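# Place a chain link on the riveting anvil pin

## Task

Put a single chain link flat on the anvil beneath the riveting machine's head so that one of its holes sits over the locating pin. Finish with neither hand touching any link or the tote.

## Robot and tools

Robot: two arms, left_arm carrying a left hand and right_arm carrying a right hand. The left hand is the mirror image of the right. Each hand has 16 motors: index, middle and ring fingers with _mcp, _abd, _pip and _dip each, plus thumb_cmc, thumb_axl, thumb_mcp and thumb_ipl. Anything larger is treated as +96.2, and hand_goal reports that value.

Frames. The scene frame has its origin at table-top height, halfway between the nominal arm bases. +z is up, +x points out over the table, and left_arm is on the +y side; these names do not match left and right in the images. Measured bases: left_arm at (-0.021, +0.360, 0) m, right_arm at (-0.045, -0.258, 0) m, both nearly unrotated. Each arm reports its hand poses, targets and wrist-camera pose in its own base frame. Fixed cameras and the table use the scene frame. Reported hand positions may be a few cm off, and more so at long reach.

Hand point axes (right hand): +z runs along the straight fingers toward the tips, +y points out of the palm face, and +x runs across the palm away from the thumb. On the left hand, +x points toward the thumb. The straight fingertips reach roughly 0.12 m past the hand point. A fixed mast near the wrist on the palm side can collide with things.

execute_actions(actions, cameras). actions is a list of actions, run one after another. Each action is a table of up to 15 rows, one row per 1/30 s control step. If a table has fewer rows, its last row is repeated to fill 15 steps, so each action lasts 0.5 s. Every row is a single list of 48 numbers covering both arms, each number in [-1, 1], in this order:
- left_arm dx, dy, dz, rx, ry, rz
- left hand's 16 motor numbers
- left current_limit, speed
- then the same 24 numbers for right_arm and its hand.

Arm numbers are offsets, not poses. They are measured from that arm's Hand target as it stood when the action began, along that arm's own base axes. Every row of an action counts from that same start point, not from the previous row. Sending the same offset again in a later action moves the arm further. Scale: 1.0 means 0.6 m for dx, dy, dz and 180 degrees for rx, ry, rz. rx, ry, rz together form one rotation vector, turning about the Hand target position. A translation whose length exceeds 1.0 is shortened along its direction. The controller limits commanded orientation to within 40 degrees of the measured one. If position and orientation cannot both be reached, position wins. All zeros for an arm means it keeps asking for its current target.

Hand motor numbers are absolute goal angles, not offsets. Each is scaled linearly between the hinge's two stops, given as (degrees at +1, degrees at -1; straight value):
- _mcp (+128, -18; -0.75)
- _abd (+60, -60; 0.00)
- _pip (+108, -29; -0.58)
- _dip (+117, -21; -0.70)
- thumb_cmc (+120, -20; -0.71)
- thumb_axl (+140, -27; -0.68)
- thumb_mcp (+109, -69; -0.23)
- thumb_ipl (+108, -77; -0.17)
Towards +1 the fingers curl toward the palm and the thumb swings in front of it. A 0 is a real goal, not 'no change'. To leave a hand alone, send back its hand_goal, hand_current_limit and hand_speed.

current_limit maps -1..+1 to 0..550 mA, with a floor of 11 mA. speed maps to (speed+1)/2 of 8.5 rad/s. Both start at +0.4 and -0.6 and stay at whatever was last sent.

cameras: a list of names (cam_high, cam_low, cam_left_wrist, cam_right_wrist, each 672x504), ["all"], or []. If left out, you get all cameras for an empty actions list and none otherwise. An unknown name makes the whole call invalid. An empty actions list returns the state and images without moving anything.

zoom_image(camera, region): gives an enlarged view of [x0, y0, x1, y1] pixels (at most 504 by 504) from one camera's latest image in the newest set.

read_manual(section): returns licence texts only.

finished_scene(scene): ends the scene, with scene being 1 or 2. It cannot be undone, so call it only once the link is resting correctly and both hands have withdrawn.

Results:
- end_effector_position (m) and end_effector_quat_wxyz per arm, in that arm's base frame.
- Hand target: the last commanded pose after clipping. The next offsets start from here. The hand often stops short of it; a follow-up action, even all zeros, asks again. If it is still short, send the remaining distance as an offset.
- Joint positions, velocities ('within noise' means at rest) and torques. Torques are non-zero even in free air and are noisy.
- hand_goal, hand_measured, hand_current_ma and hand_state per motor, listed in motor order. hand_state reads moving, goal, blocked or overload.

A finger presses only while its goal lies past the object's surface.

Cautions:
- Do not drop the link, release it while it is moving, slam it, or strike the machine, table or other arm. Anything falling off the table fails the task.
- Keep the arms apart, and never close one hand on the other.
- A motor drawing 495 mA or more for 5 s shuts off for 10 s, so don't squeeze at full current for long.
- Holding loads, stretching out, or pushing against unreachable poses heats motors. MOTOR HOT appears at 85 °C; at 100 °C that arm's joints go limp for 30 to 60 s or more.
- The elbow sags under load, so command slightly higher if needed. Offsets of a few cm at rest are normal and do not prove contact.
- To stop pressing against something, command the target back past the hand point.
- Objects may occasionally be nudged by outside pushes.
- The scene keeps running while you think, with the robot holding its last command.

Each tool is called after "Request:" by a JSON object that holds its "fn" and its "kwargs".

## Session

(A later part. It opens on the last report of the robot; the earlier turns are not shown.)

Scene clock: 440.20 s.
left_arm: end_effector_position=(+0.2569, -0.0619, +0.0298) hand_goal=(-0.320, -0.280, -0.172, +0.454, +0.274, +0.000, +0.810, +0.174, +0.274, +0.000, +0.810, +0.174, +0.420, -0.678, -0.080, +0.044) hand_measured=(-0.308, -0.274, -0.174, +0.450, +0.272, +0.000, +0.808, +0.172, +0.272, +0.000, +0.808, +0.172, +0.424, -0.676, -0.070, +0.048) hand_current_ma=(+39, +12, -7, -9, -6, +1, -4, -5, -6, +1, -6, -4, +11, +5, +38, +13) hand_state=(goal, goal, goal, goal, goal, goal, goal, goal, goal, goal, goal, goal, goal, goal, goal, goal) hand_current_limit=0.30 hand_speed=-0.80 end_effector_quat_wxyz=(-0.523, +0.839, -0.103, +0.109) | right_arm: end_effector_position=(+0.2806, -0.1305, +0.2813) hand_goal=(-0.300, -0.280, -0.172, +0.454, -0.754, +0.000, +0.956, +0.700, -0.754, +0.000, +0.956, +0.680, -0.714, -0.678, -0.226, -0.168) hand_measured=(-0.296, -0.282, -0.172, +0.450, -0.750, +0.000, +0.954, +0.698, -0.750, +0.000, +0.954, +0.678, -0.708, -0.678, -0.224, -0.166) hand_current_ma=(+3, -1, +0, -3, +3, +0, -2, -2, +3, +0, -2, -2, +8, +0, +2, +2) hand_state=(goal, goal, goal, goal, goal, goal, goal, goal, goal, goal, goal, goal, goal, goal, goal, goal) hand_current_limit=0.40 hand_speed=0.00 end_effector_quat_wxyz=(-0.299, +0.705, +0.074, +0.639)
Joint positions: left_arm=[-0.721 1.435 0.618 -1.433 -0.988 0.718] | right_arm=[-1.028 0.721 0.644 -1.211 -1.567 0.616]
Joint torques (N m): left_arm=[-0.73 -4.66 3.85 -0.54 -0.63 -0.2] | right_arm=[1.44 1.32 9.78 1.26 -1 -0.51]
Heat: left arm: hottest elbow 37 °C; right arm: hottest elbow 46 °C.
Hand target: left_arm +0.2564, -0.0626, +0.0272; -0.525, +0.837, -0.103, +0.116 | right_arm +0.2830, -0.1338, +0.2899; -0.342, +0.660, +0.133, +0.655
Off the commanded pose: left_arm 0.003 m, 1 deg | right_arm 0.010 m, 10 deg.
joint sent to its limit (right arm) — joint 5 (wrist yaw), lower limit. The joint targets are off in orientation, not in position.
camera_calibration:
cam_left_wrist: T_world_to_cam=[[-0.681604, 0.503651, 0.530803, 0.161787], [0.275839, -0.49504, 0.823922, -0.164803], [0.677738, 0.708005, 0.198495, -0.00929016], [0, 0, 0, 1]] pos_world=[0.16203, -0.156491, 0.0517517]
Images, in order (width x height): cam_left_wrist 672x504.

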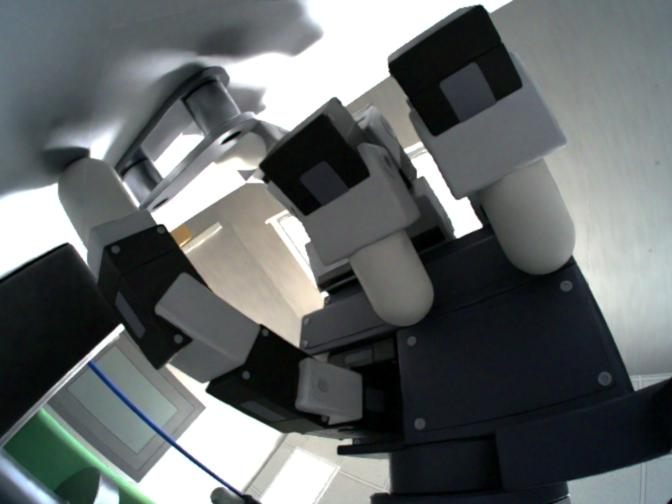

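Request:
{"fn": "execute_actions", "kwargs": {"actions": [[[0.0,0.0,0.13,0,0,0.0,-0.32,-0.28,-0.172,0.454,0.274,0,0.81,0.174,0.274,0,0.81,0.174,0.42,-0.678,-0.08,0.045,0.3,-0.8,-0.04,0.12,0.0,0,0,0,-0.30,-0.28,-0.172,0.454,-0.753,0,0.956,0.70,-0.753,0,0.956,0.68,-0.714,-0.678,-0.226,-0.168,0.4,-0.3]],[[0.0,0.05,0.12,0,0,0.0,-0.32,-0.28,-0.172,0.454,0.274,0,0.81,0.174,0.274,0,0.81,0.174,0.42,-0.678,-0.08,0.045,0.3,-0.8,-0.02,0.13,0.0,0,0,0,-0.30,-0.28,-0.172,0.454,-0.753,0,0.956,0.70,-0.753,0,0.956,0.68,-0.714,-0.678,-0.226,-0.168,0.4,-0.3]],[[-0.03,0.13,0.0,0,0,0.13,-0.32,-0.28,-0.172,0.454,0.274,0,0.81,0.174,0.274,0,0.81,0.174,0.42,-0.678,-0.08,0.045,0.3,-0.8,0.0,0.13,0.0,0,0,0,-0.30,-0.28,-0.172,0.454,-0.753,0,0.956,0.70,-0.753,0,0.956,0.68,-0.714,-0.678,-0.226,-0.168,0.4,-0.3]],[[-0.05,0.13,0.0,0,0,0.13,-0.32,-0.28,-0.172,0.454,0.274,0,0.81,0.174,0.274,0,0.81,0.174,0.42,-0.678,-0.08,0.045,0.3,-0.8,0.0,0.13,0.0,0,0,0,-0.30,-0.28,-0.172,0.454,-0.753,0,0.956,0.70,-0.753,0,0.956,0.68,-0.714,-0.678,-0.226,-0.168,0.4,-0.3]]], "cameras": ["cam_left_wrist","cam_right_wrist","cam_low","cam_high"]}}

Scene clock: 460.13 s.
left_arm: end_effector_position=(+0.2044, +0.1257, +0.1690) hand_goal=(-0.320, -0.280, -0.172, +0.454, +0.274, +0.000, +0.810, +0.174, +0.274, +0.000, +0.810, +0.174, +0.420, -0.678, -0.080, +0.044) hand_measured=(-0.318, -0.280, -0.172, +0.450, +0.270, +0.000, +0.808, +0.172, +0.270, +0.000, +0.808, +0.172, +0.422, -0.676, -0.078, +0.044) hand_current_ma=(+6, +2, +1, -9, -9, +1, -5, -5, -8, +1, -7, -4, +7, +5, +3, +1) hand_state=(goal, goal, goal, goal, goal, goal, goal, goal, goal, goal, goal, goal, goal, goal, goal, goal) hand_current_limit=0.30 hand_speed=-0.80 end_effector_quat_wxyz=(-0.465, +0.861, +0.202, -0.033) | right_arm: end_effector_position=(+0.2368, +0.1692, +0.2623) hand_goal=(-0.300, -0.280, -0.172, +0.454, -0.754, +0.000, +0.956, +0.700, -0.754, +0.000, +0.956, +0.680, -0.714, -0.678, -0.226, -0.168) hand_measured=(-0.298, -0.282, -0.172, +0.450, -0.752, +0.000, +0.954, +0.698, -0.752, +0.000, +0.954, +0.678, -0.710, -0.678, -0.226, -0.166) hand_current_ma=(+1, -1, +0, -3, +2, +0, -1, -2, +2, +0, -1, -2, +3, +0, +0, +1) hand_state=(goal, goal, goal, goal, goal, goal, goal, goal, goal, goal, goal, goal, goal, goal, goal, goal) hand_current_limit=0.40 hand_speed=-0.30 end_effector_quat_wxyz=(+0.578, -0.585, -0.398, -0.408)
Joint positions: left_arm=[0.112 0.913 0.737 -1.663 -0.943 1.083] | right_arm=[-0.017 0.659 0.578 -1.249 -1.57 0.6]
Joint torques (N m): left_arm=[-0.85 -1.14 9.74 -0.85 -0.75 -0.04] | right_arm=[1.32 1.61 12.81 1.11 -0.94 -0.52]
Motor temperatures (°C): left_arm=[27 34 36 28 29 27] | right_arm=[26 27 46 23 28 25]
Heat: left arm: hottest elbow 36 °C; right arm: hottest elbow 46 °C.
Hand target: left_arm +0.2084, +0.1234, +0.1772; -0.528, +0.809, +0.238, -0.102 | right_arm +0.2470, +0.1722, +0.2898; +0.400, -0.654, -0.193, -0.612
Off the commanded pose: left_arm 0.009 m, 13 deg | right_arm 0.029 m, 51 deg; orientation clipped.
joint read past its limit (right arm) — joint 5 (wrist yaw), lower limit.
joint sent to its limit (left arm) — joint 4 (wrist pitch), lower limit. The joint targets are off in orientation, not in position.
joint sent to its limit (right arm) — joint 5 (wrist yaw), lower limit. The joint targets are off in position and orientation.
camera_calibration:
cam_left_wrist: T_world_to_cam=[[-0.901467, 0.0361733, 0.431333, 0.0781066], [0.425762, -0.105455, 0.898669, -0.26431], [0.0779942, 0.993766, 0.0796633, -0.0274367], [0, 0, 0, 1]] pos_world=[0.185084, -0.00343267, 0.206023]
cam_right_wrist: T_world_to_cam=[[0.321481, -0.0484489, -0.945676, 0.207485], [-0.667093, -0.720372, -0.189871, 0.278484], [-0.672039, 0.691893, -0.263906, 0.235725], [0, 0, 0, 1]] pos_world=[0.277488, 0.0475677, 0.311299]

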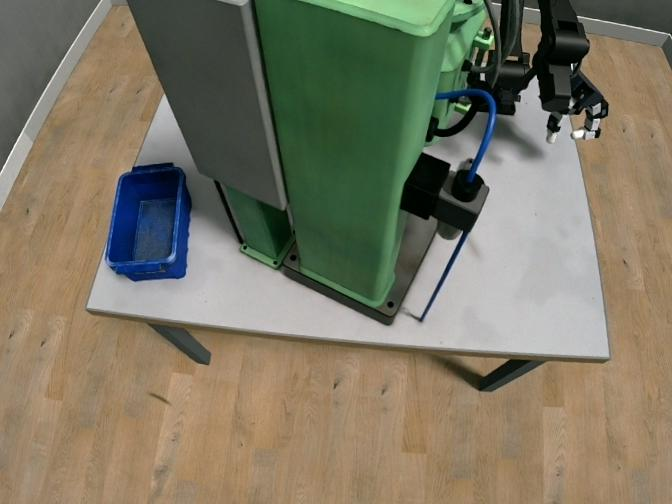

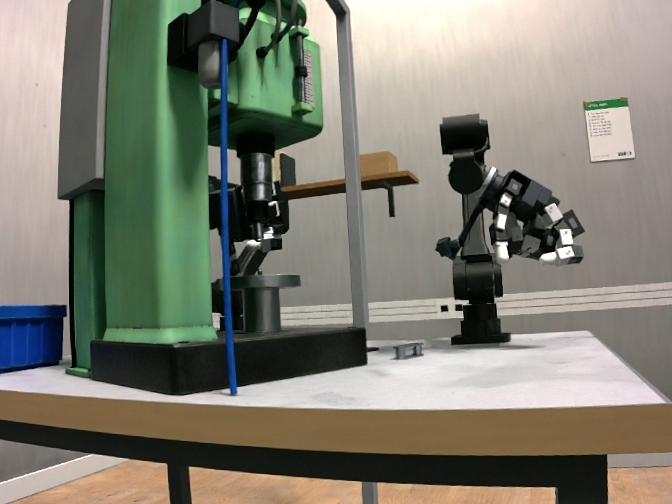

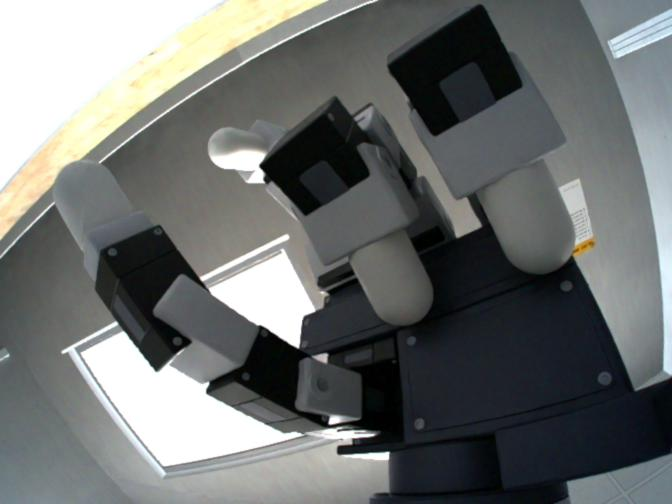

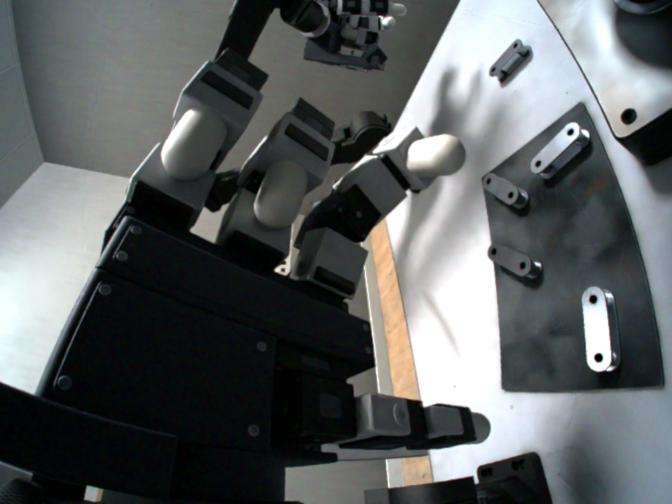

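Request:
{"fn": "execute_actions", "kwargs": {"actions": [[[-0.04,0.1,0.06,0,0,0.0,-0.32,-0.28,-0.172,0.454,0.274,0,0.81,0.174,0.274,0,0.81,0.174,0.42,-0.678,-0.08,0.045,0.3,-0.8,0.0,0.0,0.0,0,0,0,-0.30,-0.28,-0.172,0.454,-0.753,0,0.956,0.70,-0.753,0,0.956,0.68,-0.714,-0.678,-0.226,-0.168,0.4,-0.3]],[[-0.03,0.05,0.0,0,0,0.0,-0.32,-0.28,-0.172,0.454,0.274,0,0.81,0.174,0.274,0,0.81,0.174,0.42,-0.678,-0.08,0.045,0.3,-0.8,0.0,0.0,0.0,0,0,0,-0.30,-0.28,-0.172,0.454,-0.753,0,0.956,0.70,-0.753,0,0.956,0.68,-0.714,-0.678,-0.226,-0.168,0.4,-0.3]]]}}

Scene clock: 484.33 s.
left_arm: end_effector_position=(+0.1577, +0.2079, +0.2003) hand_goal=(-0.320, -0.280, -0.172, +0.454, +0.274, +0.000, +0.810, +0.174, +0.274, +0.000, +0.810, +0.174, +0.420, -0.678, -0.080, +0.044) hand_measured=(-0.314, -0.278, -0.172, +0.450, +0.272, +0.000, +0.808, +0.172, +0.272, +0.000, +0.808, +0.172, +0.424, -0.676, -0.080, +0.044) hand_current_ma=(+16, +2, +1, -9, -6, +1, -5, -5, -5, +1, -7, -4, +9, +5, +1, +1) hand_state=(goal, goal, goal, goal, goal, goal, goal, goal, goal, goal, goal, goal, goal, goal, goal, goal) hand_current_limit=0.30 hand_speed=-0.80 end_effector_quat_wxyz=(-0.524, +0.811, +0.229, -0.120) | right_arm: end_effector_position=(+0.2371, +0.1692, +0.2628) hand_goal=(-0.300, -0.280, -0.172, +0.454, -0.754, +0.000, +0.956, +0.700, -0.754, +0.000, +0.956, +0.680, -0.714, -0.678, -0.226, -0.168) hand_measured=(-0.298, -0.282, -0.172, +0.450, -0.752, +0.000, +0.954, +0.698, -0.752, +0.000, +0.954, +0.678, -0.710, -0.678, -0.226, -0.166) hand_current_ma=(+1, -1, +0, -3, +2, +0, -1, -2, +2, +0, -1, -2, +3, +0, +0, +1) hand_state=(goal, goal, goal, goal, goal, goal, goal, goal, goal, goal, goal, goal, goal, goal, goal, goal) hand_current_limit=0.40 hand_speed=-0.30 end_effector_quat_wxyz=(+0.576, -0.583, -0.400, -0.409)
Joint positions: left_arm=[0.43 0.913 0.784 -1.591 -1.13 1.356] | right_arm=[-0.017 0.659 0.578 -1.249 -1.57 0.593]
Joint torques (N m): left_arm=[0.62 -2.14 10.65 0.39 -0.8 0.06] | right_arm=[1.38 1.73 12.88 1.02 -0.93 -0.52]
Motor temperatures (°C): left_arm=[27 34 37 28 29 27] | right_arm=[26 27 51 23 28 25]
Heat: left arm: hottest elbow 37 °C; right arm: hottest elbow 51 °C.
Hand target: left_arm +0.1664, +0.2135, +0.2132; -0.528, +0.809, +0.238, -0.102 | right_arm +0.2470, +0.1722, +0.2898; +0.400, -0.654, -0.193, -0.612
Off the commanded pose: left_arm 0.017 m, 2 deg | right_arm 0.029 m, 40 deg.
joint read past its limit (right arm) — joint 5 (wrist yaw), lower limit.
joint sent to its limit (right arm) — joint 5 (wrist yaw), lower limit. The joint targets are off in position and orientation.

Request:
{"fn": "execute_actions", "kwargs": {"actions": [[[0,0,0.0,0,0,0.0,-0.32,-0.28,-0.172,0.454,0.274,0,0.81,0.174,0.274,0,0.81,0.174,0.42,-0.678,-0.08,0.045,0.3,-0.8,0.0,0.0,0.0,-0.175,0.0835,0.2088,-0.30,-0.28,-0.172,0.454,-0.753,0,0.956,0.70,-0.753,0,0.956,0.68,-0.714,-0.678,-0.226,-0.168,0.4,-0.3]],[[0,0,0.0,0,0,0.0,-0.32,-0.28,-0.172,0.454,0.274,0,0.81,0.174,0.274,0,0.81,0.174,0.42,-0.678,-0.08,0.045,0.3,-0.8,0.0,0.0,0.0,0,0,0,-0.30,-0.28,-0.172,0.454,-0.753,0,0.956,0.70,-0.753,0,0.956,0.68,-0.714,-0.678,-0.226,-0.168,0.4,-0.3]]]}}

Scene clock: 510.90 s.
left_arm: end_effector_position=(+0.1577, +0.2079, +0.2003) hand_goal=(-0.320, -0.280, -0.172, +0.454, +0.274, +0.000, +0.810, +0.174, +0.274, +0.000, +0.810, +0.174, +0.420, -0.678, -0.080, +0.044) hand_measured=(-0.314, -0.278, -0.172, +0.450, +0.272, +0.000, +0.808, +0.172, +0.272, +0.000, +0.808, +0.172, +0.424, -0.676, -0.080, +0.044) hand_current_ma=(+16, +2, +1, -9, -6, +1, -5, -5, -5, +1, -7, -4, +9, +5, +1, +1) hand_state=(goal, goal, goal, goal, goal, goal, goal, goal, goal, goal, goal, goal, goal, goal, goal, goal) hand_current_limit=0.30 hand_speed=-0.80 end_effector_quat_wxyz=(-0.524, +0.811, +0.229, -0.120) | right_arm: end_effector_position=(+0.2409, +0.1698, +0.2783) hand_goal=(-0.300, -0.280, -0.172, +0.454, -0.754, +0.000, +0.956, +0.700, -0.754, +0.000, +0.956, +0.680, -0.714, -0.678, -0.226, -0.168) hand_measured=(-0.300, -0.284, -0.172, +0.450, -0.752, +0.000, +0.954, +0.698, -0.752, +0.000, +0.954, +0.678, -0.710, -0.678, -0.226, -0.166) hand_current_ma=(+0, -3, +0, -3, +2, +0, -1, -2, +2, +0, -1, -2, +4, +0, +0, +1) hand_state=(goal, goal, goal, goal, goal, goal, goal, goal, goal, goal, goal, goal, goal, goal, goal, goal) hand_current_limit=0.40 hand_speed=-0.30 end_effector_quat_wxyz=(-0.411, +0.719, +0.488, +0.276)
Joint positions: left_arm=[0.43 0.913 0.784 -1.591 -1.13 1.356] | right_arm=[0.272 0.681 0.834 -1.307 -0.978 0.874]
Joint torques (N m): left_arm=[0.73 -2.61 10.62 0.35 -0.8 0.05] | right_arm=[1.49 1.32 10.63 1.65 -0.39 -0.26]
Heat: left arm: hottest elbow 41 °C; right arm: hottest elbow 54 °C.
Hand target: left_arm +0.1664, +0.2135, +0.2132; -0.528, +0.809, +0.238, -0.102 | right_arm +0.2470, +0.1722, +0.2898; -0.405, +0.713, +0.494, +0.291
Off the commanded pose: left_arm 0.017 m, 2 deg | right_arm 0.013 m, 2 deg.

Request:
{"fn": "execute_actions", "kwargs": {"actions": [[[0,0,0,0,0,0,-0.32,-0.28,-0.172,0.454,0.274,0,0.81,0.174,0.274,0,0.81,0.174,0.42,-0.678,-0.08,0.045,0.3,-0.8,0,0,0,0.094,-0.0385,-0.082,-0.30,-0.28,-0.172,0.454,-0.753,0,0.956,0.70,-0.753,0,0.956,0.68,-0.714,-0.678,-0.226,-0.168,0.4,-0.3]]], "cameras": []}}

Scene clock: 537.07 s.
left_arm: end_effector_position=(+0.1577, +0.2079, +0.2003) hand_goal=(-0.320, -0.280, -0.172, +0.454, +0.274, +0.000, +0.810, +0.174, +0.274, +0.000, +0.810, +0.174, +0.420, -0.678, -0.080, +0.044) hand_measured=(-0.314, -0.278, -0.172, +0.450, +0.272, +0.000, +0.808, +0.172, +0.272, +0.000, +0.808, +0.172, +0.424, -0.676, -0.080, +0.044) hand_current_ma=(+16, +2, +1, -9, -6, +1, -5, -5, -5, +1, -7, -4, +9, +5, +1, +1) hand_state=(goal, goal, goal, goal, goal, goal, goal, goal, goal, goal, goal, goal, goal, goal, goal, goal) hand_current_limit=0.30 hand_speed=-0.80 end_effector_quat_wxyz=(-0.524, +0.811, +0.229, -0.120) | right_arm: end_effector_position=(+0.2456, +0.1702, +0.2835) hand_goal=(-0.300, -0.280, -0.172, +0.454, -0.754, +0.000, +0.956, +0.700, -0.754, +0.000, +0.956, +0.680, -0.714, -0.678, -0.226, -0.168) hand_measured=(-0.300, -0.282, -0.172, +0.450, -0.752, +0.000, +0.954, +0.698, -0.754, +0.000, +0.954, +0.678, -0.712, -0.678, -0.224, -0.168) hand_current_ma=(+0, -2, +0, -3, +1, +0, -1, -2, +0, +0, -1, -2, +2, +0, +1, +0) hand_state=(goal, goal, goal, goal, goal, goal, goal, goal, goal, goal, goal, goal, goal, goal, goal, goal) hand_current_limit=0.40 hand_speed=-0.30 end_effector_quat_wxyz=(-0.435, +0.692, +0.374, +0.438)
Joint positions: left_arm=[0.43 0.913 0.784 -1.591 -1.13 1.356] | right_arm=[0.313 0.359 0.547 -0.593 -0.924 1.528]
Joint torques (N m): left_arm=[0.85 -2.37 10.67 0.46 -0.78 0.07] | right_arm=[1.61 3.37 9.85 2.61 -0.05 -0.29]
Motor temperatures (°C): left_arm=[27 33 43 28 30 27] | right_arm=[26 27 51 23 27 25]
Heat: left arm: hottest elbow 43 °C; right arm: hottest elbow 51 °C.
Hand target: left_arm +0.1664, +0.2135, +0.2132; -0.528, +0.809, +0.238, -0.102 | right_arm +0.2470, +0.1721, +0.2897; -0.434, +0.684, +0.374, +0.452
Off the commanded pose: left_arm 0.017 m, 2 deg | right_arm 0.007 m, 2 deg.
No camera images: "cameras" was empty.

Request:
{"fn": "execute_actions", "kwargs": {"actions": [[[0,0,0,0,0,0,-0.32,-0.28,-0.172,0.454,0.274,0,0.81,0.174,0.274,0,0.81,0.174,0.42,-0.678,-0.08,0.045,0.3,-0.8,0,0,0,0.094,-0.0385,-0.082,-0.30,-0.28,-0.172,0.454,-0.753,0,0.956,0.70,-0.753,0,0.956,0.68,-0.714,-0.678,-0.226,-0.168,0.4,-0.3]]], "cameras": ["cam_high"]}}

Scene clock: 540.47 s.
left_arm: end_effector_position=(+0.1577, +0.2079, +0.2003) hand_goal=(-0.320, -0.280, -0.172, +0.454, +0.274, +0.000, +0.810, +0.174, +0.274, +0.000, +0.810, +0.174, +0.420, -0.678, -0.080, +0.044) hand_measured=(-0.314, -0.278, -0.172, +0.450, +0.272, +0.000, +0.808, +0.172, +0.272, +0.000, +0.808, +0.172, +0.424, -0.676, -0.080, +0.044) hand_current_ma=(+16, +2, +1, -9, -6, +1, -5, -5, -5, +1, -7, -4, +9, +5, +1, +1) hand_state=(goal, goal, goal, goal, goal, goal, goal, goal, goal, goal, goal, goal, goal, goal, goal, goal) hand_current_limit=0.30 hand_speed=-0.80 end_effector_quat_wxyz=(-0.524, +0.811, +0.229, -0.120) | right_arm: end_effector_position=(+0.2450, +0.1722, +0.2827) hand_goal=(-0.300, -0.280, -0.172, +0.454, -0.754, +0.000, +0.956, +0.700, -0.754, +0.000, +0.956, +0.680, -0.714, -0.678, -0.226, -0.168) hand_measured=(-0.298, -0.284, -0.172, +0.450, -0.752, +0.000, +0.954, +0.698, -0.752, +0.000, +0.954, +0.678, -0.712, -0.678, -0.226, -0.168) hand_current_ma=(+1, -3, +0, -3, +2, +0, -1, -2, +2, +0, -1, -2, +2, +0, +0, +0) hand_state=(goal, goal, goal, goal, goal, goal, goal, goal, goal, goal, goal, goal, goal, goal, goal, goal) hand_current_limit=0.40 hand_speed=-0.30 end_effector_quat_wxyz=(-0.443, +0.635, +0.243, +0.584)
Joint positions: left_arm=[0.43 0.913 0.784 -1.591 -1.13 1.356] | right_arm=[0.618 0.14 0.294 -0.073 -0.395 1.885]
Joint torques (N m): left_arm=[0.67 -2.14 10.69 0.43 -0.8 0.06] | right_arm=[1.2 5.07 10.45 2.96 0.19 -0.29]
Heat: left arm: hottest elbow 43 °C; right arm: hottest elbow 51 °C.
Hand target: left_arm +0.1664, +0.2135, +0.2132; -0.528, +0.809, +0.238, -0.102 | right_arm +0.2470, +0.1722, +0.2898; -0.445, +0.627, +0.238, +0.594
Off the commanded pose: left_arm 0.017 m, 2 deg | right_arm 0.007 m, 2 deg.
Images, in order (width x height): cam_high 672x504.

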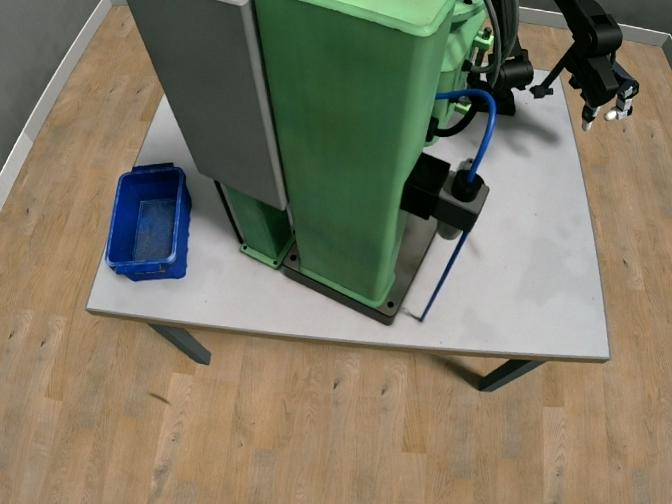

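Request:
{"fn": "execute_actions", "kwargs": {"actions": [[[0,0,0,0,0,0,-0.32,-0.28,-0.172,0.454,0.274,0,0.81,0.174,0.274,0,0.81,0.174,0.42,-0.678,-0.08,0.045,0.3,-0.8,0.0117,0.1667,-0.03,0,0,-0.0278,-0.30,-0.28,-0.172,0.454,-0.753,0,0.956,0.70,-0.753,0,0.956,0.68,-0.714,-0.678,-0.226,-0.168,0.4,-0.3]],[[0,0,0,0,0,0,-0.32,-0.28,-0.172,0.454,0.274,0,0.81,0.174,0.274,0,0.81,0.174,0.42,-0.678,-0.08,0.045,0.3,-0.8,0.0117,0.1667,-0.03,0,0,-0.0278,-0.30,-0.28,-0.172,0.454,-0.753,0,0.956,0.70,-0.753,0,0.956,0.68,-0.714,-0.678,-0.226,-0.168,0.4,-0.3]]], "cameras": ["cam_low","cam_right_wrist"]}}

Scene clock: 555.03 s.
left_arm: end_effector_position=(+0.1577, +0.2079, +0.2003) hand_goal=(-0.320, -0.280, -0.172, +0.454, +0.274, +0.000, +0.810, +0.174, +0.274, +0.000, +0.810, +0.174, +0.420, -0.678, -0.080, +0.044) hand_measured=(-0.314, -0.278, -0.172, +0.450, +0.272, +0.000, +0.808, +0.172, +0.272, +0.000, +0.808, +0.172, +0.424, -0.676, -0.080, +0.044) hand_current_ma=(+16, +2, +1, -9, -6, +1, -5, -5, -5, +1, -7, -4, +9, +5, +1, +1) hand_state=(goal, goal, goal, goal, goal, goal, goal, goal, goal, goal, goal, goal, goal, goal, goal, goal) hand_current_limit=0.30 hand_speed=-0.80 end_effector_quat_wxyz=(-0.524, +0.811, +0.229, -0.120) | right_arm: end_effector_position=(+0.2549, +0.3673, +0.2355) hand_goal=(-0.300, -0.280, -0.172, +0.454, -0.754, +0.000, +0.956, +0.700, -0.754, +0.000, +0.956, +0.680, -0.714, -0.678, -0.226, -0.168) hand_measured=(-0.300, -0.282, -0.172, +0.450, -0.752, +0.000, +0.954, +0.698, -0.754, +0.000, +0.954, +0.678, -0.712, -0.678, -0.226, -0.168) hand_current_ma=(+0, -2, +0, -2, +1, +0, -1, -2, +0, +0, -1, -2, +1, +0, +0, +0) hand_state=(goal, goal, goal, goal, goal, goal, goal, goal, goal, goal, goal, goal, goal, goal, goal, goal) hand_current_limit=0.40 hand_speed=-0.30 end_effector_quat_wxyz=(-0.384, +0.660, +0.192, +0.617)
Joint positions: left_arm=[0.43 0.913 0.784 -1.591 -1.13 1.356] | right_arm=[1.296 1.136 0.469 0.73 0.455 1.818]
Joint torques (N m): left_arm=[0.62 -2.43 10.7 0.43 -0.81 0.06] | right_arm=[0.21 -3.49 10.37 2.7 0.11 -0.53]
Heat: left arm: hottest elbow 43 °C; right arm: hottest elbow 52 °C.
Hand target: left_arm +0.1664, +0.2135, +0.2132; -0.528, +0.809, +0.238, -0.102 | right_arm +0.2611, +0.3722, +0.2538; -0.392, +0.645, +0.183, +0.630
Off the commanded pose: left_arm 0.017 m, 2 deg | right_arm 0.020 m, 3 deg.
camera_calibration:
cam_right_wrist: T_world_to_cam=[[0.304516, -0.260809, -0.916105, 0.261265], [-0.952154, -0.10955, -0.285311, 0.298962], [-0.0259479, 0.959155, -0.28169, -0.155], [0, 0, 0, 1]] pos_world=[0.201076, 0.24956, 0.280981]
Images, in order (width x height): cam_low 672x504, cam_right_wrist 672x504.

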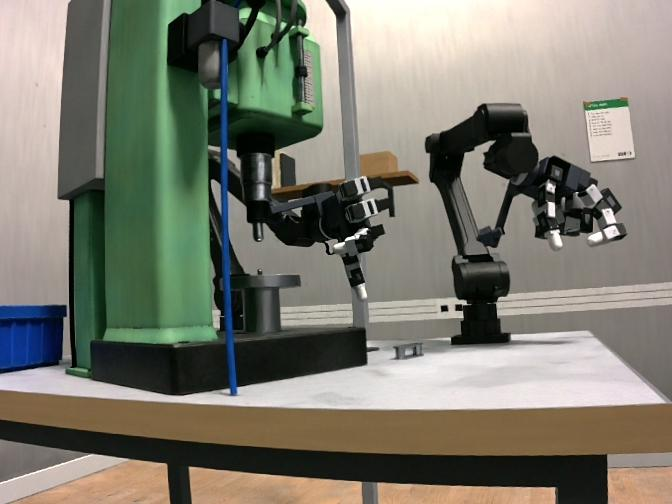

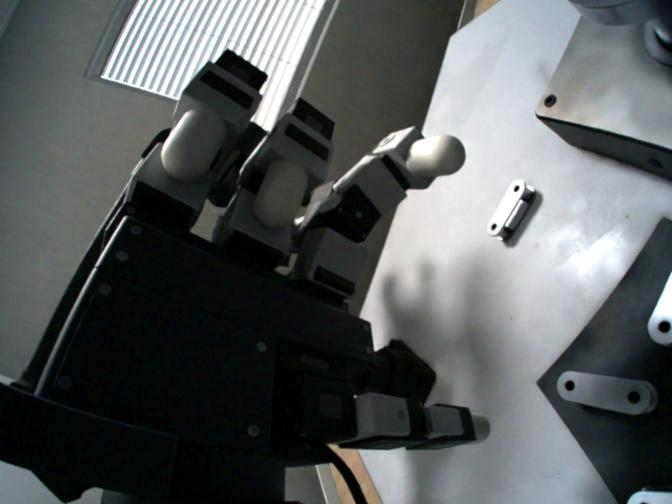

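Request:
{"fn": "execute_actions", "kwargs": {"actions": [[[0,0,0,0,0,0,-0.32,-0.28,-0.172,0.454,0.274,0,0.81,0.174,0.274,0,0.81,0.174,0.42,-0.678,-0.08,0.045,0.3,-0.8,0.0117,0.1667,-0.03,0,0,-0.0278,-0.30,-0.28,-0.172,0.454,-0.753,0,0.956,0.70,-0.753,0,0.956,0.68,0.473,-0.678,-0.056,0.049,0.4,-0.3]],[[0,0,0,0,0,0,-0.32,-0.28,-0.172,0.454,0.274,0,0.81,0.174,0.274,0,0.81,0.174,0.42,-0.678,-0.08,0.045,0.3,-0.8,0.0117,0.1533,-0.03,0,0,-0.0278,-0.30,-0.28,-0.172,0.454,-0.753,0,0.956,0.70,-0.753,0,0.956,0.68,0.473,-0.678,-0.056,0.049,0.4,-0.3]]], "cameras": ["cam_low","cam_right_wrist"]}}

Scene clock: 565.13 s.
left_arm: end_effector_position=(+0.1577, +0.2079, +0.2003) hand_goal=(-0.320, -0.280, -0.172, +0.454, +0.274, +0.000, +0.810, +0.174, +0.274, +0.000, +0.810, +0.174, +0.420, -0.678, -0.080, +0.044) hand_measured=(-0.314, -0.278, -0.172, +0.450, +0.272, +0.000, +0.808, +0.172, +0.272, +0.000, +0.808, +0.172, +0.424, -0.676, -0.080, +0.044) hand_current_ma=(+16, +2, +1, -9, -6, +1, -5, -5, -5, +1, -7, -4, +9, +5, +1, +1) hand_state=(goal, goal, goal, goal, goal, goal, goal, goal, goal, goal, goal, goal, goal, goal, goal, goal) hand_current_limit=0.30 hand_speed=-0.80 end_effector_quat_wxyz=(-0.524, +0.811, +0.229, -0.120) | right_arm: end_effector_position=(+0.2711, +0.5188, +0.2116) hand_goal=(-0.300, -0.280, -0.172, +0.454, -0.754, +0.000, +0.956, +0.700, -0.754, +0.000, +0.956, +0.680, +0.472, -0.678, -0.056, +0.048) hand_measured=(-0.300, -0.284, -0.172, +0.450, -0.754, +0.000, +0.954, +0.698, -0.754, +0.000, +0.956, +0.678, +0.460, -0.678, -0.056, +0.046) hand_current_ma=(+0, -2, +0, -2, +0, +0, -1, -2, +0, +0, +0, -1, -15, +0, +0, -1) hand_state=(goal, goal, goal, goal, goal, goal, goal, goal, goal, goal, goal, goal, goal, goal, goal, goal) hand_current_limit=0.40 hand_speed=-0.30 end_effector_quat_wxyz=(-0.328, +0.671, +0.128, +0.653)
Joint positions: left_arm=[0.43 0.913 0.784 -1.591 -1.13 1.356] | right_arm=[1.393 1.672 0.915 0.848 0.737 1.787]
Joint torques (N m): left_arm=[0.56 -2.78 10.66 0.46 -0.8 0.09] | right_arm=[0.91 -10.99 7.91 1.68 0.07 -0.49]
Heat: left arm: hottest elbow 44 °C; right arm: hottest elbow 51 °C.
Hand target: left_arm +0.1664, +0.2135, +0.2132; -0.528, +0.809, +0.238, -0.102 | right_arm +0.2751, +0.5643, +0.2178; -0.335, +0.658, +0.126, +0.662
Off the commanded pose: left_arm 0.017 m, 2 deg | right_arm 0.046 m, 2 deg.
led back after a hold (right arm): the arm was led back toward your command in small steps, so it may still be short of it.
previous command not reached (right arm): moving toward its pose would have brought a part of the arm too close to another arm.
pose unreachable (right arm): on one or more control steps of this call, first in action 1 (counted from 0), this arm could not follow its commanded pose, so it was not sent that pose on those steps. On the call's last step it was still not sent that pose. It may still have moved: this result reports where it is.
cause: moving toward the commanded pose would bring a part of the arm too close to another arm (a part of this arm just beyond joint 6 (wrist roll) and a part of the left arm just beyond its joint 5 (wrist yaw), 89 mm apart when this arm was first held).
camera_calibration:
cam_right_wrist: T_world_to_cam=[[0.257416, -0.303734, -0.917324, 0.309108], [-0.953842, 0.0720809, -0.29153, 0.231679], [0.154669, 0.950026, -0.271159, -0.352993], [0, 0, 0, 1]] pos_world=[0.196013, 0.412539, 0.255376]
Images, in order (width x height): cam_low 672x504, cam_right_wrist 672x504.

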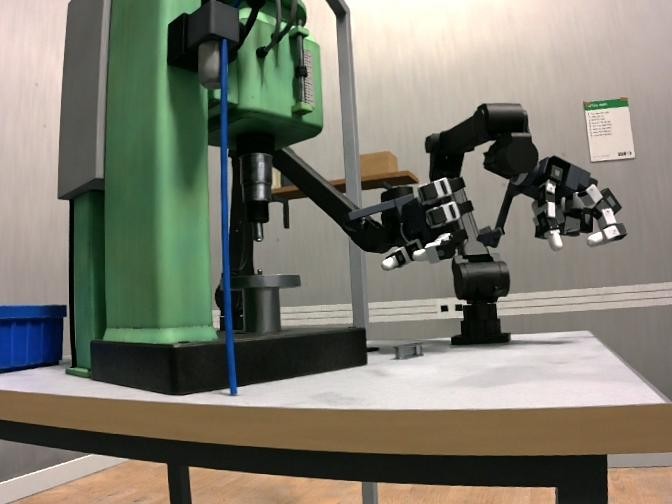

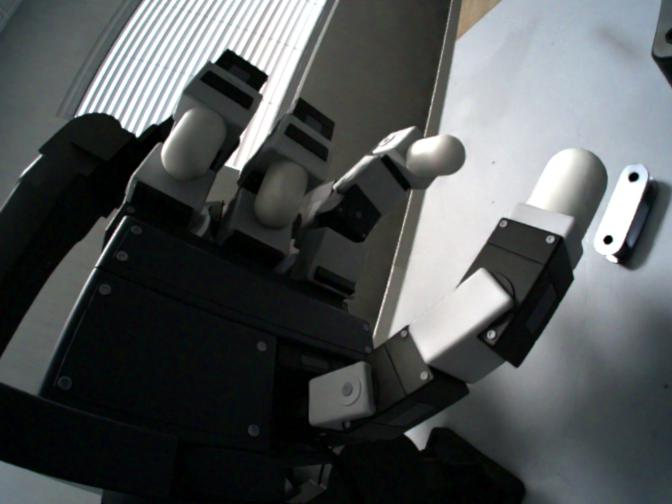

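Request:
{"fn": "execute_actions", "kwargs": {"actions": [[[0,0.06,0.01,0,0,0,-0.32,-0.28,-0.172,0.454,0.274,0,0.81,0.174,0.274,0,0.81,0.174,0.42,-0.678,-0.08,0.045,0.3,-0.8,0,-0.06,0,0,0,0,-0.30,-0.28,-0.172,0.454,-0.753,0,0.956,0.70,-0.753,0,0.956,0.68,0.473,-0.678,-0.056,0.049,0.4,-0.3],[0,0.2,0.02,0,0,0,-0.32,-0.28,-0.172,0.454,0.274,0,0.81,0.174,0.274,0,0.81,0.174,0.42,-0.678,-0.08,0.045,0.3,-0.8,0,-0.06,0,0,0,0,-0.30,-0.28,-0.172,0.454,-0.753,0,0.956,0.70,-0.753,0,0.956,0.68,0.473,-0.678,-0.056,0.049,0.4,-0.3]],[[0,0,0,0,0,0,-0.32,-0.28,-0.172,0.454,0.274,0,0.81,0.174,0.274,0,0.81,0.174,0.42,-0.678,-0.08,0.045,0.3,-0.8,0,0.04,-0.0,0,0,0,-0.30,-0.28,-0.172,0.454,-0.753,0,0.956,0.70,-0.753,0,0.956,0.68,0.473,-0.678,-0.056,0.049,0.4,-0.3]]], "cameras": ["cam_low","cam_right_wrist"]}}

Scene clock: 581.77 s.
left_arm: end_effector_position=(+0.1679, +0.3285, +0.2293) hand_goal=(-0.320, -0.280, -0.172, +0.454, +0.274, +0.000, +0.810, +0.174, +0.274, +0.000, +0.810, +0.174, +0.420, -0.678, -0.080, +0.044) hand_measured=(-0.316, -0.278, -0.170, +0.450, +0.272, +0.000, +0.808, +0.172, +0.272, +0.000, +0.808, +0.172, +0.422, -0.676, -0.080, +0.044) hand_current_ma=(+12, +2, +2, -8, -5, +1, -5, -5, -4, +1, -7, -4, +6, +5, +0, +0) hand_state=(goal, goal, goal, goal, goal, goal, goal, goal, goal, goal, goal, goal, goal, goal, goal, goal) hand_current_limit=0.30 hand_speed=-0.80 end_effector_quat_wxyz=(-0.524, +0.807, +0.249, -0.110) | right_arm: end_effector_position=(+0.2753, +0.5393, +0.2045) hand_goal=(-0.300, -0.280, -0.172, +0.454, -0.754, +0.000, +0.956, +0.700, -0.754, +0.000, +0.956, +0.680, +0.472, -0.678, -0.056, +0.048) hand_measured=(-0.298, -0.284, -0.172, +0.450, -0.754, +0.000, +0.954, +0.698, -0.754, +0.000, +0.956, +0.678, +0.460, -0.678, -0.056, +0.046) hand_current_ma=(+1, -2, +0, -2, +0, +0, -1, -2, +0, +0, +0, -1, -15, +0, +0, -1) hand_state=(goal, goal, goal, goal, goal, goal, goal, goal, goal, goal, goal, goal, goal, goal, goal, goal) hand_current_limit=0.40 hand_speed=-0.30 end_effector_quat_wxyz=(-0.327, +0.668, +0.128, +0.656)
Joint positions: left_arm=[0.803 0.987 0.874 -0.903 -1.046 2.1] | right_arm=[1.393 1.735 0.972 0.863 0.738 1.776]
Joint torques (N m): left_arm=[1.38 -3.66 8.29 1.89 -0.44 0.09] | right_arm=[1.61 -10.75 10.54 1.8 0.01 -0.62]
Heat: left arm: hottest elbow 44 °C; right arm: hottest elbow 50 °C.
Hand target: left_arm +0.1664, +0.3334, +0.2253; -0.528, +0.809, +0.238, -0.102 | right_arm +0.2751, +0.5522, +0.2177; -0.335, +0.658, +0.126, +0.662
Off the commanded pose: left_arm 0.007 m, 2 deg | right_arm 0.018 m, 2 deg.
held back during your reply time (right arm), on 90 control steps: a part of the arm was too close to another arm, or the arm's last command would have brought one too close.
led back after a hold (right arm): the arm was led back toward your command in small steps, so it may still be short of it.
joint sent to its limit (left arm) — joint 6 (wrist roll), upper limit. The joint targets still meet the commanded pose.
camera_calibration:
cam_right_wrist: T_world_to_cam=[[0.263976, -0.304056, -0.915351, 0.305826], [-0.951342, 0.0743147, -0.299041, 0.231792], [0.158949, 0.949751, -0.269644, -0.376394], [0, 0, 0, 1]] pos_world=[0.199611, 0.433244, 0.247761]
Images, in order (width x height): cam_low 672x504, cam_right_wrist 672x504.

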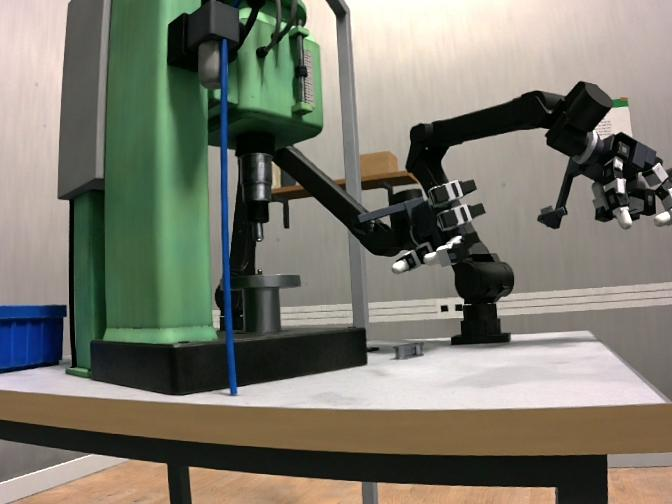

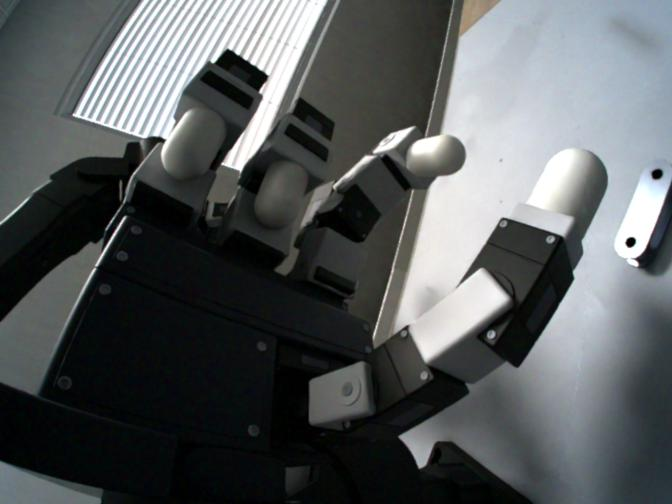

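Request:
{"fn": "execute_actions", "kwargs": {"actions": [[[0,0,0,0,0,0,-0.32,-0.28,-0.172,0.454,0.274,0,0.81,0.174,0.274,0,0.81,0.174,0.42,-0.678,-0.08,0.045,0.3,-0.8,-0.06,0.05,-0.08,0,0,0,-0.30,-0.28,-0.172,0.454,-0.753,0,0.956,0.70,-0.753,0,0.956,0.68,0.473,-0.678,-0.056,0.049,0.4,-0.3]],[[0,0,0,0,0,0,-0.32,-0.28,-0.172,0.454,0.274,0,0.81,0.174,0.274,0,0.81,0.174,0.42,-0.678,-0.08,0.045,0.3,-0.8,0,0,-0.07,0,0,0,-0.30,-0.28,-0.172,0.454,-0.753,0,0.956,0.70,-0.753,0,0.956,0.68,0.473,-0.678,-0.056,0.049,0.4,-0.3]]], "cameras": ["cam_low","cam_right_wrist"]}}

Scene clock: 599.43 s.
left_arm: end_effector_position=(+0.1679, +0.3285, +0.2293) hand_goal=(-0.320, -0.280, -0.172, +0.454, +0.274, +0.000, +0.810, +0.174, +0.274, +0.000, +0.810, +0.174, +0.420, -0.678, -0.080, +0.044) hand_measured=(-0.316, -0.278, -0.170, +0.450, +0.272, +0.000, +0.808, +0.172, +0.272, +0.000, +0.808, +0.172, +0.422, -0.676, -0.080, +0.044) hand_current_ma=(+12, +2, +2, -8, -5, +1, -5, -5, -4, +1, -7, -4, +6, +5, +0, +0) hand_state=(goal, goal, goal, goal, goal, goal, goal, goal, goal, goal, goal, goal, goal, goal, goal, goal) hand_current_limit=0.30 hand_speed=-0.80 end_effector_quat_wxyz=(-0.524, +0.807, +0.249, -0.110) | right_arm: end_effector_position=(+0.2749, +0.5375, +0.1573) hand_goal=(-0.300, -0.280, -0.172, +0.454, -0.754, +0.000, +0.956, +0.700, -0.754, +0.000, +0.956, +0.680, +0.472, -0.678, -0.056, +0.048) hand_measured=(-0.298, -0.284, -0.172, +0.450, -0.754, +0.000, +0.954, +0.698, -0.754, +0.000, +0.956, +0.678, +0.460, -0.678, -0.056, +0.046) hand_current_ma=(+1, -2, +0, -2, +0, +0, -1, -2, +0, +0, +0, -1, -15, +0, +0, -1) hand_state=(goal, goal, goal, goal, goal, goal, goal, goal, goal, goal, goal, goal, goal, goal, goal, goal) hand_current_limit=0.40 hand_speed=-0.30 end_effector_quat_wxyz=(-0.318, +0.674, +0.136, +0.652)
Joint positions: left_arm=[0.803 0.987 0.874 -0.903 -1.046 2.1] | right_arm=[1.393 1.823 0.943 0.952 0.738 1.776]
Joint torques (N m): left_arm=[1.14 -3.31 8.34 1.89 -0.42 0.08] | right_arm=[1.2 -12.34 7.24 2.56 -0.01 -0.5]
Heat: left arm: hottest elbow 43 °C; right arm: hottest elbow 51 °C.
Hand target: left_arm +0.1664, +0.3334, +0.2253; -0.528, +0.809, +0.238, -0.102 | right_arm +0.2752, +0.5402, +0.1640; -0.329, +0.666, +0.129, +0.657
Off the commanded pose: left_arm 0.007 m, 2 deg | right_arm 0.007 m, 2 deg.
led back after a hold (right arm): the arm was led back toward your command in small steps, so it may still be short of it.
joint sent to its limit (left arm) — joint 6 (wrist roll), upper limit. The joint targets still meet the commanded pose.
pose unreachable (right arm): on one or more control steps of this call, first in action 0 (counted from 0), this arm could not follow its commanded pose, so it was not sent that pose on those steps. It may still have moved: this result reports where it is.
cause: moving toward the commanded pose would bring a part of the arm too close to another arm (a part of this arm just beyond joint 6 (wrist roll) and a part of the left arm just beyond its joint 2 (shoulder), 60 mm apart when this arm was first held).
camera_calibration:
cam_right_wrist: T_world_to_cam=[[0.259525, -0.328677, -0.908085, 0.275444], [-0.952797, 0.0662686, -0.296289, 0.221791], [0.157561, 0.942115, -0.295964, -0.378748], [0, 0, 0, 1]] pos_world=[0.199513, 0.432659, 0.203745]
Images, in order (width x height): cam_low 672x504, cam_right_wrist 672x504.

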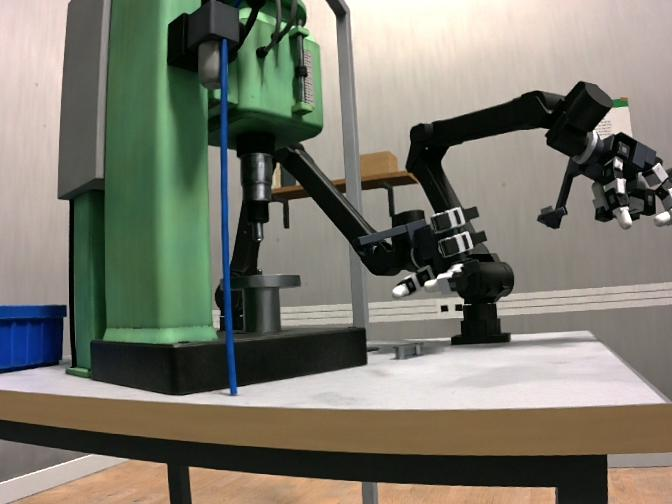

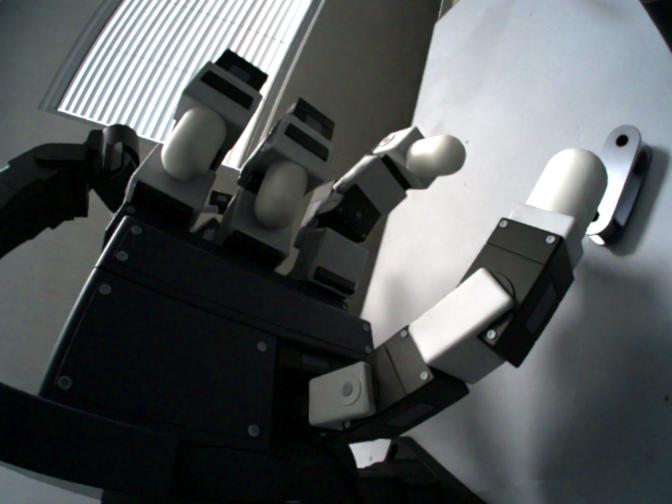

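Request:
{"fn": "execute_actions", "kwargs": {"actions": [[[0,0,0,0,0,0,-0.32,-0.28,-0.172,0.454,0.274,0,0.81,0.174,0.274,0,0.81,0.174,0.42,-0.678,-0.08,0.045,0.3,-0.8,0.065,-0.005,-0.098,0,0,0.005,-0.30,-0.28,-0.172,0.454,-0.753,0,0.956,0.70,-0.753,0,0.956,0.68,0.473,-0.678,-0.056,0.049,0.4,-0.3]]], "cameras": ["cam_low","cam_right_wrist"]}}

Scene clock: 648.07 s.
left_arm: end_effector_position=(+0.1679, +0.3285, +0.2293) hand_goal=(-0.320, -0.280, -0.172, +0.454, +0.274, +0.000, +0.810, +0.174, +0.274, +0.000, +0.810, +0.174, +0.420, -0.678, -0.080, +0.044) hand_measured=(-0.316, -0.278, -0.170, +0.450, +0.272, +0.000, +0.808, +0.172, +0.272, +0.000, +0.808, +0.172, +0.422, -0.676, -0.080, +0.044) hand_current_ma=(+12, +2, +2, -8, -5, +1, -5, -5, -4, +1, -7, -4, +6, +5, +0, +0) hand_state=(goal, goal, goal, goal, goal, goal, goal, goal, goal, goal, goal, goal, goal, goal, goal, goal) hand_current_limit=0.30 hand_speed=-0.80 end_effector_quat_wxyz=(-0.524, +0.807, +0.249, -0.110) | right_arm: end_effector_position=(+0.3175, +0.5300, +0.0954) hand_goal=(-0.300, -0.280, -0.172, +0.454, -0.754, +0.000, +0.956, +0.700, -0.754, +0.000, +0.956, +0.680, +0.472, -0.678, -0.056, +0.048) hand_measured=(-0.298, -0.284, -0.172, +0.450, -0.752, +0.000, +0.954, +0.698, -0.752, +0.000, +0.956, +0.678, +0.460, -0.678, -0.056, +0.046) hand_current_ma=(+1, -2, +0, -2, +1, +0, -1, -2, +1, +0, +0, -1, -15, +0, +0, -1) hand_state=(goal, goal, goal, goal, goal, goal, goal, goal, goal, goal, goal, goal, goal, goal, goal, goal) hand_current_limit=0.40 hand_speed=-0.30 end_effector_quat_wxyz=(-0.315, +0.676, +0.142, +0.651)
Joint positions: left_arm=[0.803 0.987 0.874 -0.903 -1.046 2.1] | right_arm=[1.306 1.968 0.936 1.089 0.646 1.779]
Joint torques (N m): left_arm=[1.26 -3.49 8.38 1.88 -0.46 0.05] | right_arm=[1.79 -13.27 6.31 2.62 -0.09 -0.39]
Heat: left arm: hottest elbow 41 °C; right arm: hottest elbow 47 °C.
Hand target: left_arm +0.1664, +0.3334, +0.2253; -0.528, +0.809, +0.238, -0.102 | right_arm +0.3142, +0.5371, +0.1052; -0.334, +0.665, +0.134, +0.654
Off the commanded pose: left_arm 0.007 m, 2 deg | right_arm 0.013 m, 3 deg.
joint sent to its limit (left arm) — joint 6 (wrist roll), upper limit. The joint targets still meet the commanded pose.
camera_calibration:
cam_right_wrist: T_world_to_cam=[[0.261808, -0.339912, -0.903281, 0.210444], [-0.952906, 0.0573895, -0.297788, 0.249424], [0.15306, 0.938705, -0.308879, -0.392177], [0, 0, 0, 1]] pos_world=[0.242608, 0.425356, 0.14323]
Images, in order (width x height): cam_low 672x504, cam_right_wrist 672x504.

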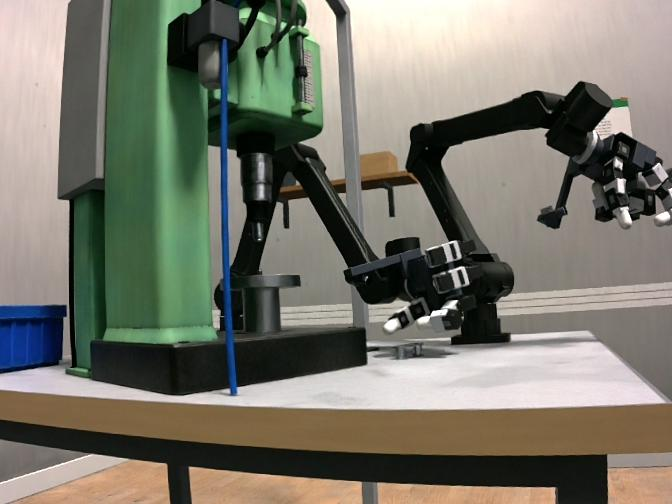

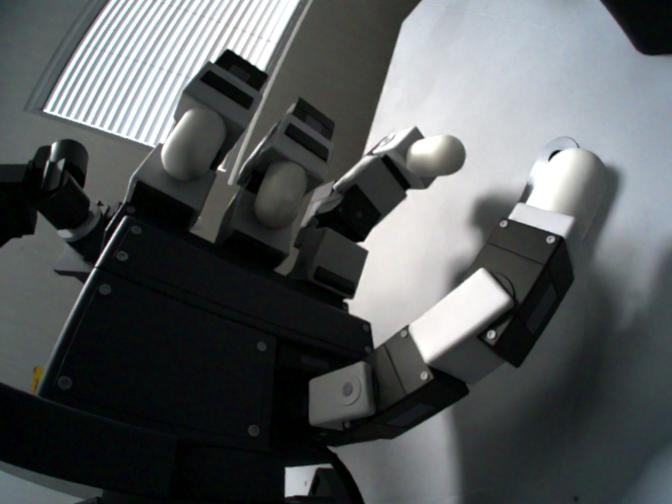

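Request:
{"fn": "execute_actions", "kwargs": {"actions": [[[0,0,0,0,0,0,-0.32,-0.28,-0.172,0.454,0.274,0,0.81,0.174,0.274,0,0.81,0.174,0.42,-0.678,-0.08,0.045,0.3,-0.8,-0.022,0.013,-0.045,0,0,0.0,-0.30,-0.28,-0.172,0.454,-0.753,0,0.956,0.70,-0.753,0,0.956,0.68,0.473,-0.678,-0.056,0.049,0.4,-0.3]]], "cameras": ["cam_low","cam_right_wrist"]}}

Request:
{"fn": "zoom_image", "kwargs": {"camera": "cam_right_wrist", "region": [400, 80, 652, 269]}}

Request:
{"fn": "zoom_image", "kwargs": {"camera": "cam_low", "region": [340, 240, 540, 390]}}

Scene clock: 663.37 s.
left_arm: end_effector_position=(+0.1679, +0.3285, +0.2293) hand_goal=(-0.320, -0.280, -0.172, +0.454, +0.274, +0.000, +0.810, +0.174, +0.274, +0.000, +0.810, +0.174, +0.420, -0.678, -0.080, +0.044) hand_measured=(-0.316, -0.278, -0.170, +0.450, +0.272, +0.000, +0.808, +0.172, +0.272, +0.000, +0.808, +0.172, +0.422, -0.676, -0.080, +0.044) hand_current_ma=(+12, +2, +2, -8, -5, +1, -5, -5, -4, +1, -7, -4, +6, +5, +0, +0) hand_state=(goal, goal, goal, goal, goal, goal, goal, goal, goal, goal, goal, goal, goal, goal, goal, goal) hand_current_limit=0.30 hand_speed=-0.80 end_effector_quat_wxyz=(-0.524, +0.807, +0.249, -0.110) | right_arm: end_effector_position=(+0.3025, +0.5343, +0.0695) hand_goal=(-0.300, -0.280, -0.172, +0.454, -0.754, +0.000, +0.956, +0.700, -0.754, +0.000, +0.956, +0.680, +0.472, -0.678, -0.056, +0.048) hand_measured=(-0.298, -0.284, -0.172, +0.450, -0.752, +0.000, +0.954, +0.698, -0.752, +0.000, +0.956, +0.678, +0.460, -0.678, -0.056, +0.046) hand_current_ma=(+1, -2, +0, -2, +1, +0, -1, -2, +1, +0, +0, -1, -15, +0, +0, -1) hand_state=(goal, goal, goal, goal, goal, goal, goal, goal, goal, goal, goal, goal, goal, goal, goal, goal) hand_current_limit=0.40 hand_speed=-0.30 end_effector_quat_wxyz=(-0.317, +0.676, +0.145, +0.649)
Joint positions: left_arm=[0.803 0.987 0.874 -0.903 -1.046 2.1] | right_arm=[1.336 2.031 0.938 1.148 0.669 1.779]
Joint torques (N m): left_arm=[1.14 -3.19 8.36 1.88 -0.43 0.06] | right_arm=[1.79 -12.75 7.09 2.62 0.11 -0.43]
Motor temperatures (°C): left_arm=[26 33 41 28 29 27] | right_arm=[26 31 46 24 25 25]
Heat: left arm: hottest elbow 41 °C; right arm: hottest elbow 46 °C.
Hand target: left_arm +0.1664, +0.3334, +0.2253; -0.528, +0.809, +0.238, -0.102 | right_arm +0.3010, +0.5450, +0.0782; -0.334, +0.665, +0.134, +0.654
Off the commanded pose: left_arm 0.007 m, 2 deg | right_arm 0.014 m, 3 deg.
joint sent to its limit (left arm) — joint 6 (wrist roll), upper limit. The joint targets still meet the commanded pose.
camera_calibration:
cam_right_wrist: T_world_to_cam=[[0.262505, -0.339529, -0.903223, 0.192066], [-0.953796, 0.0504872, -0.296182, 0.231014], [0.146163, 0.93924, -0.310588, -0.400105], [0, 0, 0, 1]] pos_world=[0.228403, 0.429343, 0.117632]
Images, in order (width x height): cam_low 672x504, cam_right_wrist 672x504.

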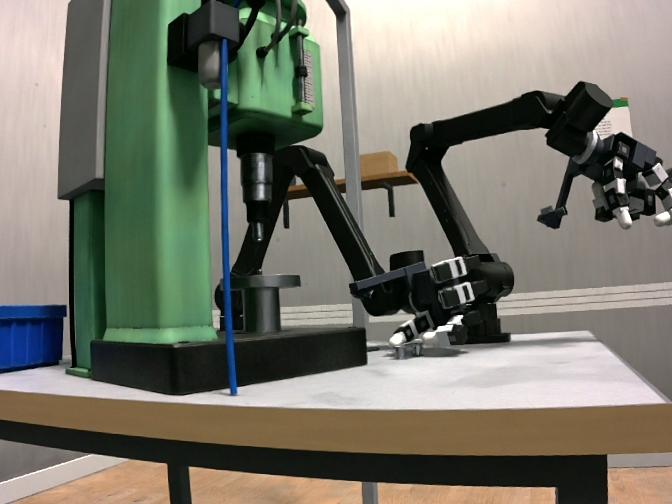

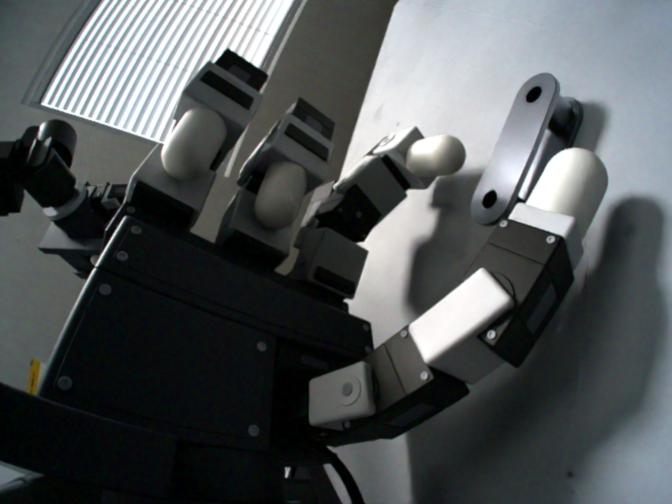

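Scaled by 2.000 from the camera's 672x504 image, which has a finer 960x720 frame.

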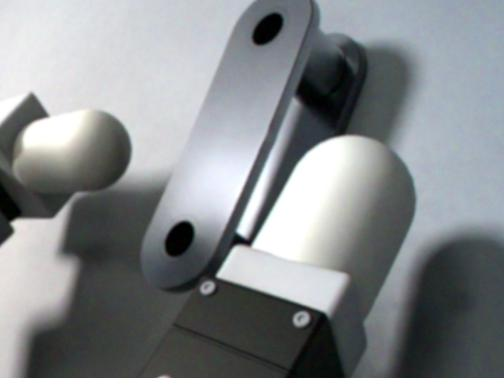

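Scaled by 2.520 from the camera's 672x504 image, which has a finer 960x720 frame.

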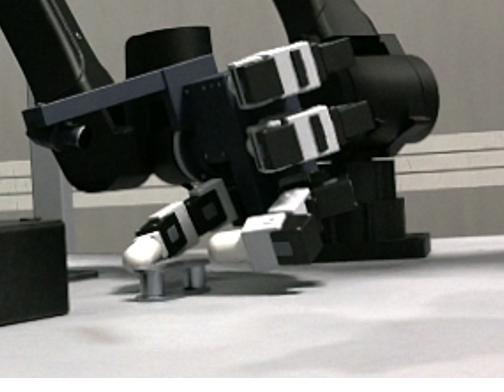

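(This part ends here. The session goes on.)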